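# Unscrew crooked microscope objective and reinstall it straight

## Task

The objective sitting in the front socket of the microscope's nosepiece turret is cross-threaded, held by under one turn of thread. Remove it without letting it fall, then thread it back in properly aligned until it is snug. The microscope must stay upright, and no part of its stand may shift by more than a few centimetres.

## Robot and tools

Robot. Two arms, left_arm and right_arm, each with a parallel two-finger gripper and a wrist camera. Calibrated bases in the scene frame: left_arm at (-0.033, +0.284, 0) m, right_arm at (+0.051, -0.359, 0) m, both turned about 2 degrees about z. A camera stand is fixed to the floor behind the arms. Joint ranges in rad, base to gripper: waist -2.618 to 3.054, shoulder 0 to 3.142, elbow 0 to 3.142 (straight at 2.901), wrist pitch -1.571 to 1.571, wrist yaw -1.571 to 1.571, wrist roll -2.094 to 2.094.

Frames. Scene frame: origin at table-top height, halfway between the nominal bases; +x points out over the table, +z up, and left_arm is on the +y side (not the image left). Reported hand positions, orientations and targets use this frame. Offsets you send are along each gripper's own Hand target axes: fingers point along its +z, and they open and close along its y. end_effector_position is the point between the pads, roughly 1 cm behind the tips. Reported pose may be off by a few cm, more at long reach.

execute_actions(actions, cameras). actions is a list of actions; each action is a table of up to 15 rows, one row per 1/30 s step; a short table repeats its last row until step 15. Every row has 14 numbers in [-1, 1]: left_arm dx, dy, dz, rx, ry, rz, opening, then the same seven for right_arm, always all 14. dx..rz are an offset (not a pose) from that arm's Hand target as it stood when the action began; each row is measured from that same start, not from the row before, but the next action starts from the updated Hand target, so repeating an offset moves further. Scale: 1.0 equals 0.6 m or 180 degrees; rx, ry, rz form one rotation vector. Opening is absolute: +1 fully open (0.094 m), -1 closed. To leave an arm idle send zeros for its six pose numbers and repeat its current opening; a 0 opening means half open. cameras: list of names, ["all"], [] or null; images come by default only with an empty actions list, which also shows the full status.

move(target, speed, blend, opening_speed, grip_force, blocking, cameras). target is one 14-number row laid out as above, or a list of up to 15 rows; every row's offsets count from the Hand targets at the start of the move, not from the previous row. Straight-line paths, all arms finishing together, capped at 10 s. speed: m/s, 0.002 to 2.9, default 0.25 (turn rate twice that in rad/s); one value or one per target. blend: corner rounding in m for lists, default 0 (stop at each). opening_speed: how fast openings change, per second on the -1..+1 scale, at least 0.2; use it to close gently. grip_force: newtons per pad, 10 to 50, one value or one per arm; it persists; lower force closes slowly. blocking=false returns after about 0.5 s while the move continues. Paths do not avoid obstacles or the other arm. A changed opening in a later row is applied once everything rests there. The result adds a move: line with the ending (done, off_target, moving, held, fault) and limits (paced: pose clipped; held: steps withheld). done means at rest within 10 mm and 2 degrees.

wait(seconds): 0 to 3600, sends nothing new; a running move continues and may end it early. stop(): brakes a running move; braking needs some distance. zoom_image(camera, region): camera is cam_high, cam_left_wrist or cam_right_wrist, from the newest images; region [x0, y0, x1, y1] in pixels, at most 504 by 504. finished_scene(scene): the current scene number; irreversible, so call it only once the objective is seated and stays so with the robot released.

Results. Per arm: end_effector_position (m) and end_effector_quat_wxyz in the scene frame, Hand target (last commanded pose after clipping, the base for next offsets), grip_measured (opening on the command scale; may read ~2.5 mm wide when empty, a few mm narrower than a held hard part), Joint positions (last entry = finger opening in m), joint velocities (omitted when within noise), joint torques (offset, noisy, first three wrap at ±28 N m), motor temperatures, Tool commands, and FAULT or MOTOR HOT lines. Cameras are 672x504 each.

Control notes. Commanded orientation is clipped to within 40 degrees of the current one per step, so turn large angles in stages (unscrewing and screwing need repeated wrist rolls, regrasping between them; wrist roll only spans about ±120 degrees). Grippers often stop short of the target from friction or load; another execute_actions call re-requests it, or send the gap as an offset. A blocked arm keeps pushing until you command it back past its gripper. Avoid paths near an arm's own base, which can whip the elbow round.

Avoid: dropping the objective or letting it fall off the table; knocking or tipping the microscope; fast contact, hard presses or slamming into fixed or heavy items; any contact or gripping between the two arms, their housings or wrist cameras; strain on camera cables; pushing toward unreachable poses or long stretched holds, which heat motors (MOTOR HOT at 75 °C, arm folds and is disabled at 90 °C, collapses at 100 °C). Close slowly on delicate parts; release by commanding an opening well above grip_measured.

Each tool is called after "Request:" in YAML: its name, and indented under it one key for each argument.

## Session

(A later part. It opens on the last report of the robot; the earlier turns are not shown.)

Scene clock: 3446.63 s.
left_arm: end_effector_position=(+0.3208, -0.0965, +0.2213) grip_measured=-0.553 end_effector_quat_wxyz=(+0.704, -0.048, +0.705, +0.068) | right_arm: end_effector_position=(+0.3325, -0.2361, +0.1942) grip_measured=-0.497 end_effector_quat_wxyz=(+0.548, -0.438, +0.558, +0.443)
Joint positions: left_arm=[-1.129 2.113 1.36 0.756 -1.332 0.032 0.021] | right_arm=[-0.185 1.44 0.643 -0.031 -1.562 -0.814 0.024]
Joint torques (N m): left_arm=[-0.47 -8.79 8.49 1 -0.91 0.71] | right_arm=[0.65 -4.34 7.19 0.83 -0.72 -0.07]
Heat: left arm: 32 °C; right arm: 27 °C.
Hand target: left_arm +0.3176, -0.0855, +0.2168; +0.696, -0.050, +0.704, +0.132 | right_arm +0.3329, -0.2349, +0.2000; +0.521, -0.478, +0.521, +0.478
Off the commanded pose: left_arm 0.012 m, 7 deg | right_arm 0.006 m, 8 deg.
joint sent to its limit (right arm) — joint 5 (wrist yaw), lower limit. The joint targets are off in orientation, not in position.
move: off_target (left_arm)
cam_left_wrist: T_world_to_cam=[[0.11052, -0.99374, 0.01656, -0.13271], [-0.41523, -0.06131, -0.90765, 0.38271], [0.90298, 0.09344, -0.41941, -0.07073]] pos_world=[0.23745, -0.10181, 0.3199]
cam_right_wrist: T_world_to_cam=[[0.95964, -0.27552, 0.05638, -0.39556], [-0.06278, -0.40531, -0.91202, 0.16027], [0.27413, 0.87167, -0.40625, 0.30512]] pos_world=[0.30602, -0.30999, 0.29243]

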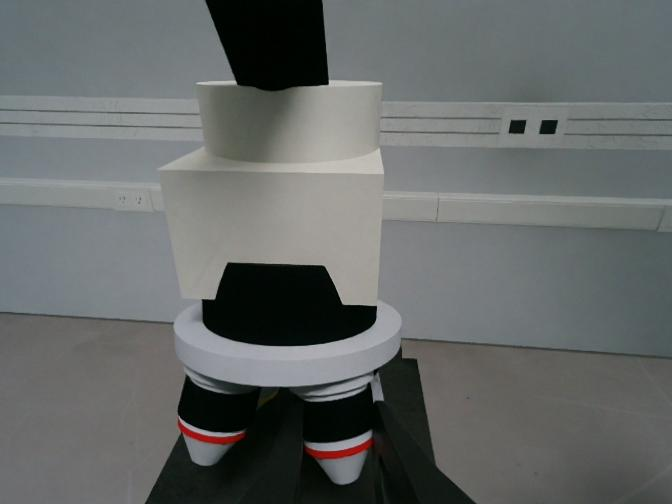

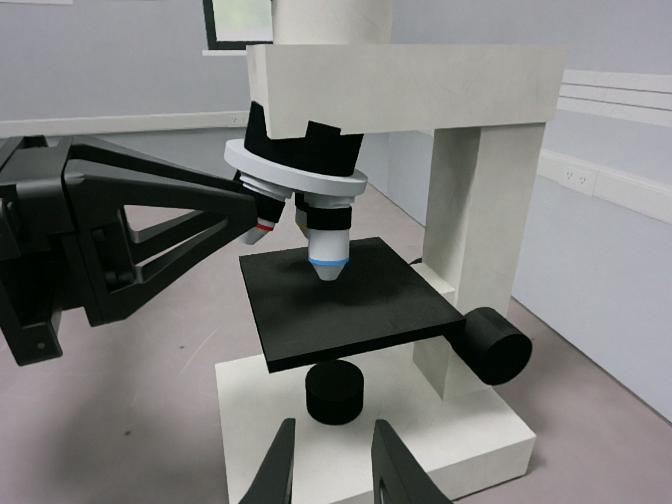

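Request:
move:
  target: [-0.0061,-0.0274,-0.0019,0.0299,-0.0013,-0.0281,-0.6,0,0,0,0,0,0,-0.5]
  speed: 0.08

Request:
move:
  target: [0,0,0,0,0,0,-0.2,0,0,0,0,0,0,-0.5]
  speed: 0.1
  opening_speed: 0.5
  cameras: ["cam_left_wrist","cam_right_wrist"]

Request:
zoom_image:
  camera: "cam_right_wrist"
  region: [200, 155, 300, 230]

Scene clock: 3485.10 s.
left_arm: end_effector_position=(+0.3210, -0.0975, +0.2216) grip_measured=-0.555 end_effector_quat_wxyz=(+0.705, -0.056, +0.704, +0.056) | right_arm: end_effector_position=(+0.3325, -0.2361, +0.1942) grip_measured=-0.497 end_effector_quat_wxyz=(+0.548, -0.438, +0.558, +0.443)
Joint positions: left_arm=[-1.129 2.113 1.36 0.759 -1.326 0.005 0.021] | right_arm=[-0.185 1.44 0.643 -0.031 -1.562 -0.814 0.024]
Joint torques (N m): left_arm=[-0.42 -8.65 8.5 1.18 -0.12 0.24] | right_arm=[0.66 -4.34 7.17 0.84 -0.71 -0.07]
Motor temperatures (°C): left_arm=[18 26 27 28 19 18 22] | right_arm=[16 23 27 23 18 17 19]
Heat: left arm: 28 °C; right arm: 27 °C.
Hand target: left_arm +0.3207, -0.1019, +0.2186; +0.704, -0.048, +0.705, +0.068 | right_arm +0.3329, -0.2349, +0.2000; +0.521, -0.478, +0.521, +0.478
Off the commanded pose: left_arm 0.005 m, 2 deg | right_arm 0.006 m, 8 deg.
joint sent to its limit (right arm) — joint 5 (wrist yaw), lower limit. The joint targets are off in orientation, not in position.
move: done

Scene clock: 3486.17 s.
left_arm: end_effector_position=(+0.3207, -0.0971, +0.2216) grip_measured=-0.202 end_effector_quat_wxyz=(+0.705, -0.048, +0.705, +0.066) | right_arm: end_effector_position=(+0.3325, -0.2361, +0.1942) grip_measured=-0.497 end_effector_quat_wxyz=(+0.548, -0.438, +0.558, +0.443)
Joint positions: left_arm=[-1.13 2.113 1.36 0.759 -1.329 0.03 0.038] | right_arm=[-0.185 1.44 0.643 -0.031 -1.562 -0.814 0.024]
Joint torques (N m): left_arm=[-0.42 -8.51 8.51 1.22 -0.1 -0.01] | right_arm=[0.66 -4.38 7.19 0.84 -0.72 -0.06]
Heat: left arm: 28 °C; right arm: 27 °C.
Hand target: left_arm +0.3207, -0.1019, +0.2186; +0.704, -0.048, +0.705, +0.068 | right_arm +0.3329, -0.2349, +0.2000; +0.521, -0.478, +0.521, +0.478
Off the commanded pose: left_arm 0.006 m, 0 deg | right_arm 0.006 m, 8 deg.
joint sent to its limit (right arm) — joint 5 (wrist yaw), lower limit. The joint targets are off in orientation, not in position.
move: done
cam_left_wrist: T_world_to_cam=[[0.1074, -0.99399, 0.02141, -0.13341], [-0.41422, -0.06431, -0.9079, 0.38231], [0.90382, 0.08864, -0.41863, -0.07133]] pos_world=[0.23715, -0.1017, 0.3201]
cam_right_wrist: T_world_to_cam=[[0.95964, -0.27552, 0.05638, -0.39556], [-0.06278, -0.40531, -0.91202, 0.16027], [0.27413, 0.87167, -0.40625, 0.30512]] pos_world=[0.30602, -0.30999, 0.29243]

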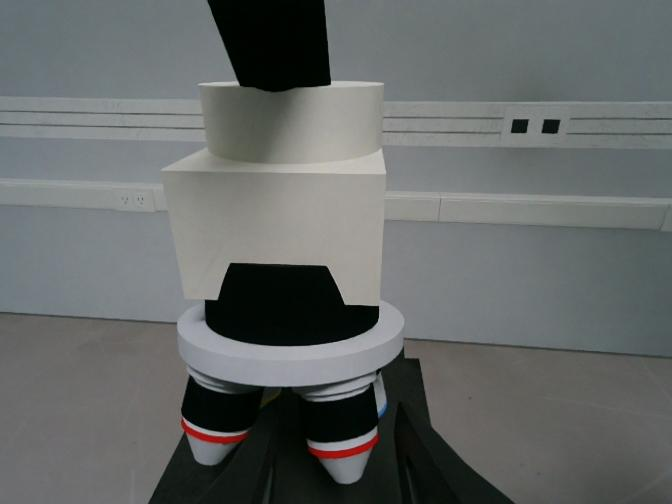

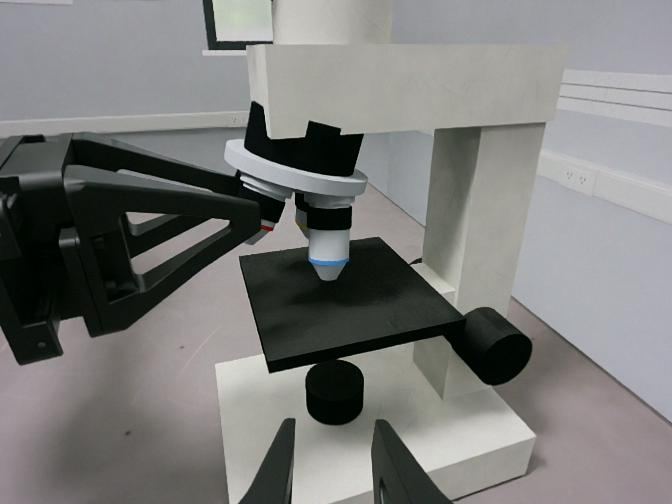

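Scaled by 5.040 from the camera's image (finer frame: 960x720).

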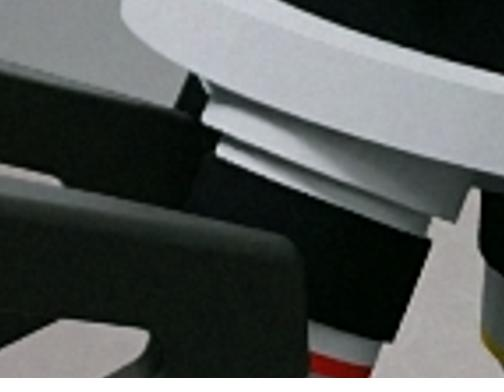

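Request:
move:
  target:
    - [-0.0158,0.0496,-0.0030,0.1124,0.0072,-0.0578,-0.2,0,0,0,0,0,0,-0.5]
    - [-0.0158,0.0496,-0.0030,0.1124,0.0072,-0.0578,-0.46,0,0,0,0,0,0,-0.5]
  speed: 0.06
  opening_speed: 0.3
  cameras: ["cam_left_wrist","cam_right_wrist"]

Request:
zoom_image:
  camera: "cam_right_wrist"
  region: [200, 155, 300, 230]

Request:
zoom_image:
  camera: "cam_left_wrist"
  region: [260, 350, 420, 470]

Scene clock: 3509.30 s.
left_arm: end_effector_position=(+0.3136, -0.0819, +0.2197) grip_measured=-0.458 end_effector_quat_wxyz=(+0.693, +0.025, +0.711, -0.117) | right_arm: end_effector_position=(+0.3325, -0.2361, +0.1942) grip_measured=-0.497 end_effector_quat_wxyz=(+0.548, -0.438, +0.558, +0.443)
Joint positions: left_arm=[-1.059 1.864 0.998 0.846 -0.896 -0.148 0.025] | right_arm=[-0.185 1.44 0.643 -0.031 -1.562 -0.814 0.024]
Joint torques (N m): left_arm=[0.8 -10.43 5.34 1.55 -0.08 -0.1] | right_arm=[0.65 -4.34 7.19 0.83 -0.72 -0.06]
Heat: left arm: 28 °C; right arm: 27 °C.
Hand target: left_arm +0.3143, -0.0731, +0.2290; +0.697, +0.012, +0.707, -0.121 | right_arm +0.3329, -0.2349, +0.2000; +0.521, -0.478, +0.521, +0.478
Off the commanded pose: left_arm 0.013 m, 2 deg | right_arm 0.006 m, 8 deg.
joint sent to its limit (right arm) — joint 5 (wrist yaw), lower limit. The joint targets are off in orientation, not in position.
move: off_target (left_arm); target 2's new opening was sent with left_arm's hand 0.014 m and 2 deg from that target
cam_left_wrist: T_world_to_cam=[[-0.24715, -0.95257, 0.17756, -0.03726], [-0.45094, -0.04913, -0.8912, 0.38765], [0.85765, -0.30033, -0.41741, -0.08472]] pos_world=[0.23827, -0.04189, 0.31673]
cam_right_wrist: T_world_to_cam=[[0.95964, -0.27552, 0.05638, -0.39556], [-0.06278, -0.40531, -0.91202, 0.16027], [0.27413, 0.87167, -0.40625, 0.30512]] pos_world=[0.30602, -0.30999, 0.29243]

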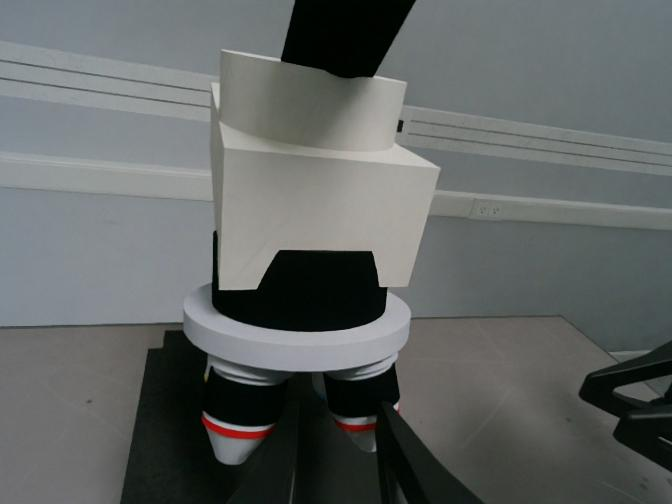

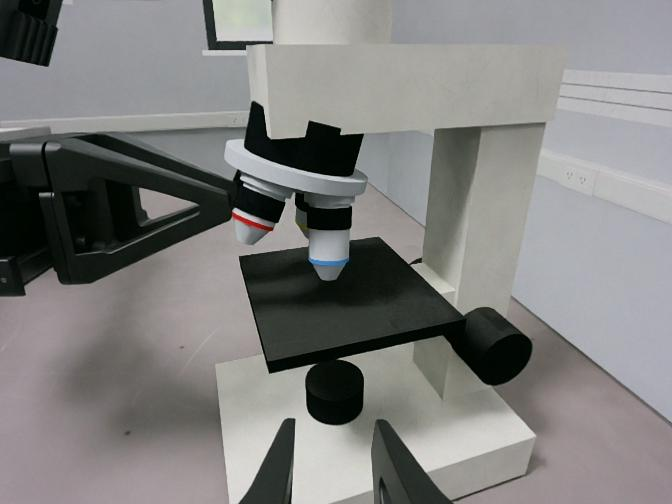

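Scaled by 5.040 from the camera's image (finer frame: 960x720).

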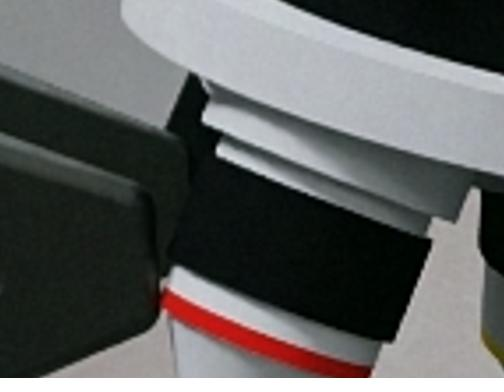

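Scaled by 3.150 from the camera's image (finer frame: 960x720).

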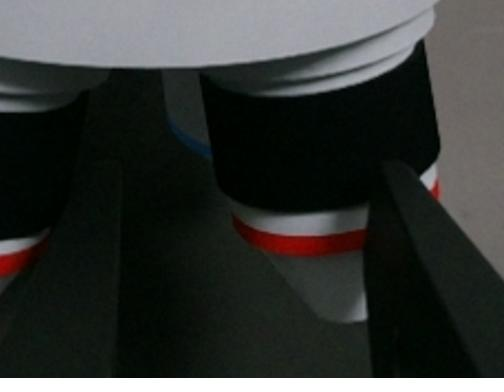

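Request:
move:
  target:
    - [0.0017,-0.0109,-0.0047,0,0,0,-0.46,0,0,0,0,0,0,-0.5]
    - [0.0017,-0.0109,-0.2047,0,0,0,-0.46,0,0,0,0,0,0,-0.5]
  speed: 0.1
  blend: [0.002,0]
  cameras: ["cam_high","cam_left_wrist","cam_right_wrist"]

Request:
zoom_image:
  camera: "cam_right_wrist"
  region: [200, 155, 300, 230]

Request:
zoom_image:
  camera: "cam_left_wrist"
  region: [200, 250, 450, 450]

Scene clock: 3541.23 s.
left_arm: end_effector_position=(+0.1949, -0.0618, +0.2240) grip_measured=-0.459 end_effector_quat_wxyz=(+0.696, +0.020, +0.709, -0.115) | right_arm: end_effector_position=(+0.3325, -0.2361, +0.1942) grip_measured=-0.497 end_effector_quat_wxyz=(+0.548, -0.438, +0.558, +0.443)
Joint positions: left_arm=[-1.374 1.671 0.769 0.885 -1.22 -0.151 0.025] | right_arm=[-0.185 1.44 0.643 -0.031 -1.562 -0.814 0.024]
Joint torques (N m): left_arm=[-0.47 -8.14 5.05 1.38 -0.12 -0.08] | right_arm=[0.65 -4.34 7.19 0.84 -0.71 -0.05]
Heat: left arm: 30 °C; right arm: 27 °C.
Hand target: left_arm +0.1923, -0.0565, +0.2289; +0.697, +0.012, +0.707, -0.121 | right_arm +0.3329, -0.2349, +0.2000; +0.521, -0.478, +0.521, +0.478
Off the commanded pose: left_arm 0.008 m, 1 deg | right_arm 0.006 m, 8 deg.
joint sent to its limit (right arm) — joint 5 (wrist yaw), lower limit. The joint targets are off in orientation, not in position.
move: done
cam_left_wrist: T_world_to_cam=[[-0.23853, -0.95436, 0.17973, -0.0505], [-0.44455, -0.05724, -0.89392, 0.33786], [0.86341, -0.29312, -0.4106, 0.0227]] pos_world=[0.11855, -0.0222, 0.32042]
cam_right_wrist: T_world_to_cam=[[0.95964, -0.27552, 0.05638, -0.39556], [-0.06278, -0.40531, -0.91202, 0.16027], [0.27413, 0.87167, -0.40625, 0.30512]] pos_world=[0.30602, -0.30999, 0.29243]

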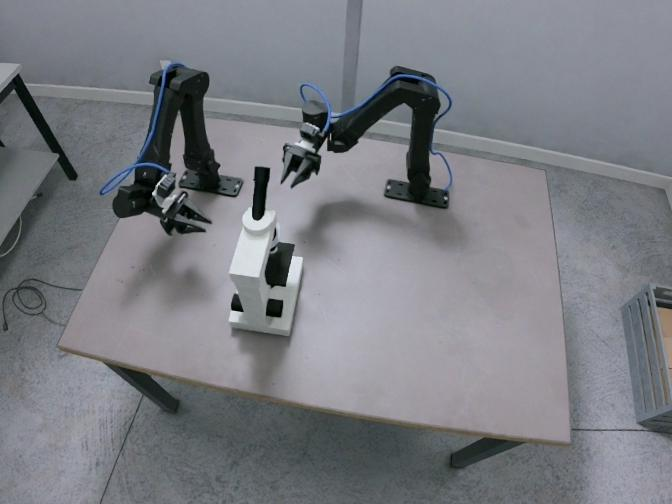

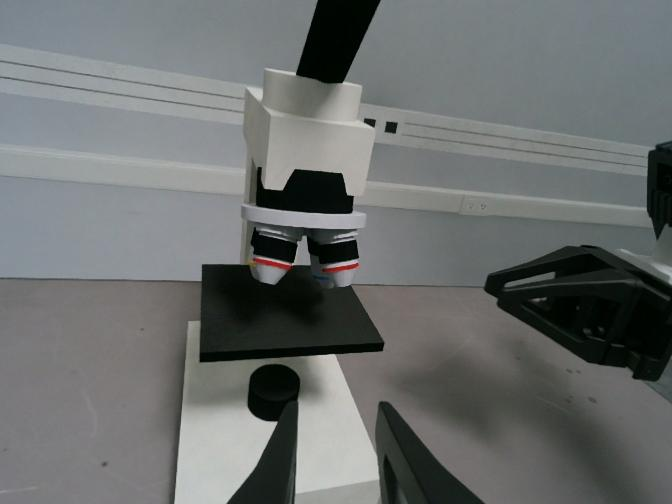

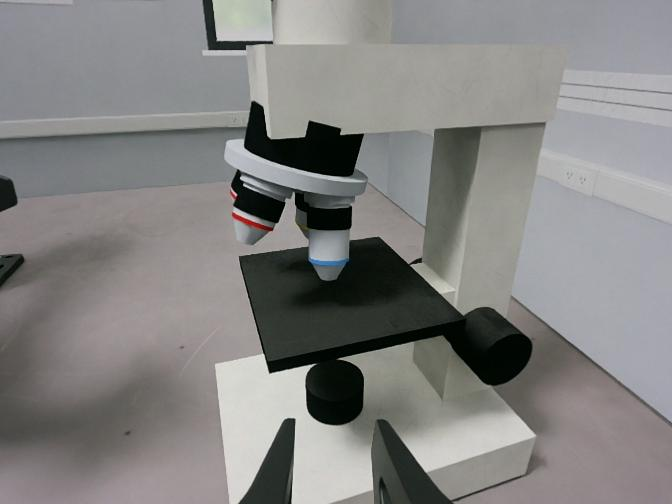

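Scaled by 5.040 from the camera's image (finer frame: 960x720).

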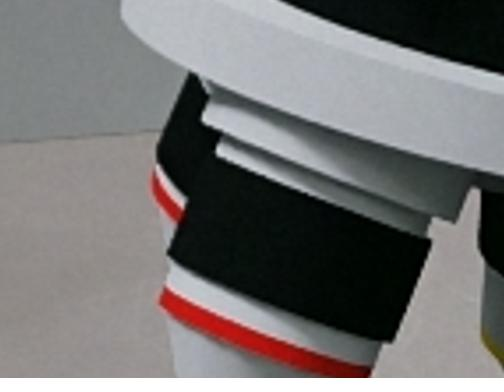

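Scaled by 2.016 from the camera's image (finer frame: 960x720).

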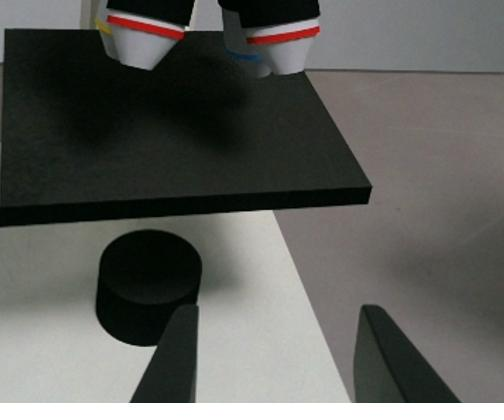

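Request:
zoom_image:
  camera: "cam_left_wrist"
  region: [236, 196, 372, 296]

Request:
zoom_image:
  camera: "cam_left_wrist"
  region: [250, 216, 302, 256]

Request:
zoom_image:
  camera: "cam_left_wrist"
  region: [306, 220, 358, 260]

Scaled by 3.706 from the camera's image (finer frame: 960x720).

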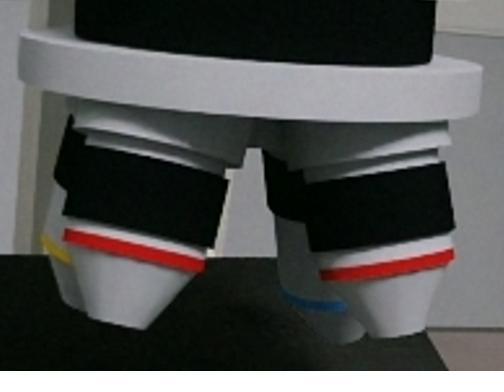

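Scaled by 9.692 from the camera's image (finer frame: 960x720).

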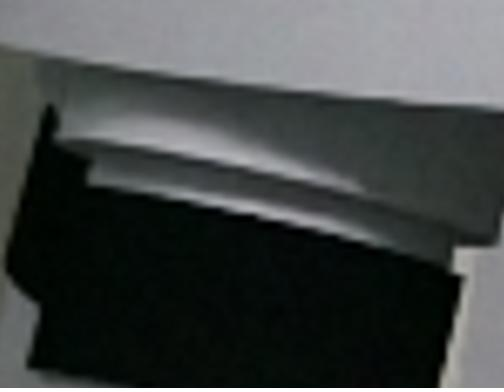

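Scaled by 9.692 from the camera's image (finer frame: 960x720).

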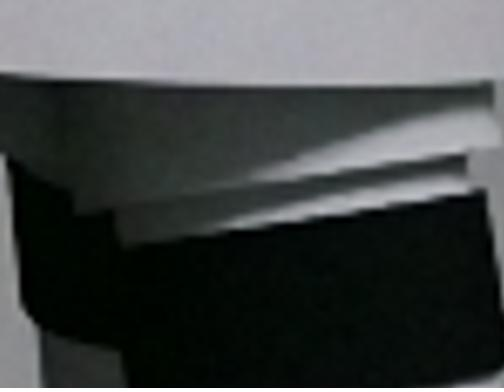

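Request:
finished_scene:
  scene: 2

The scene is finished: the task was done.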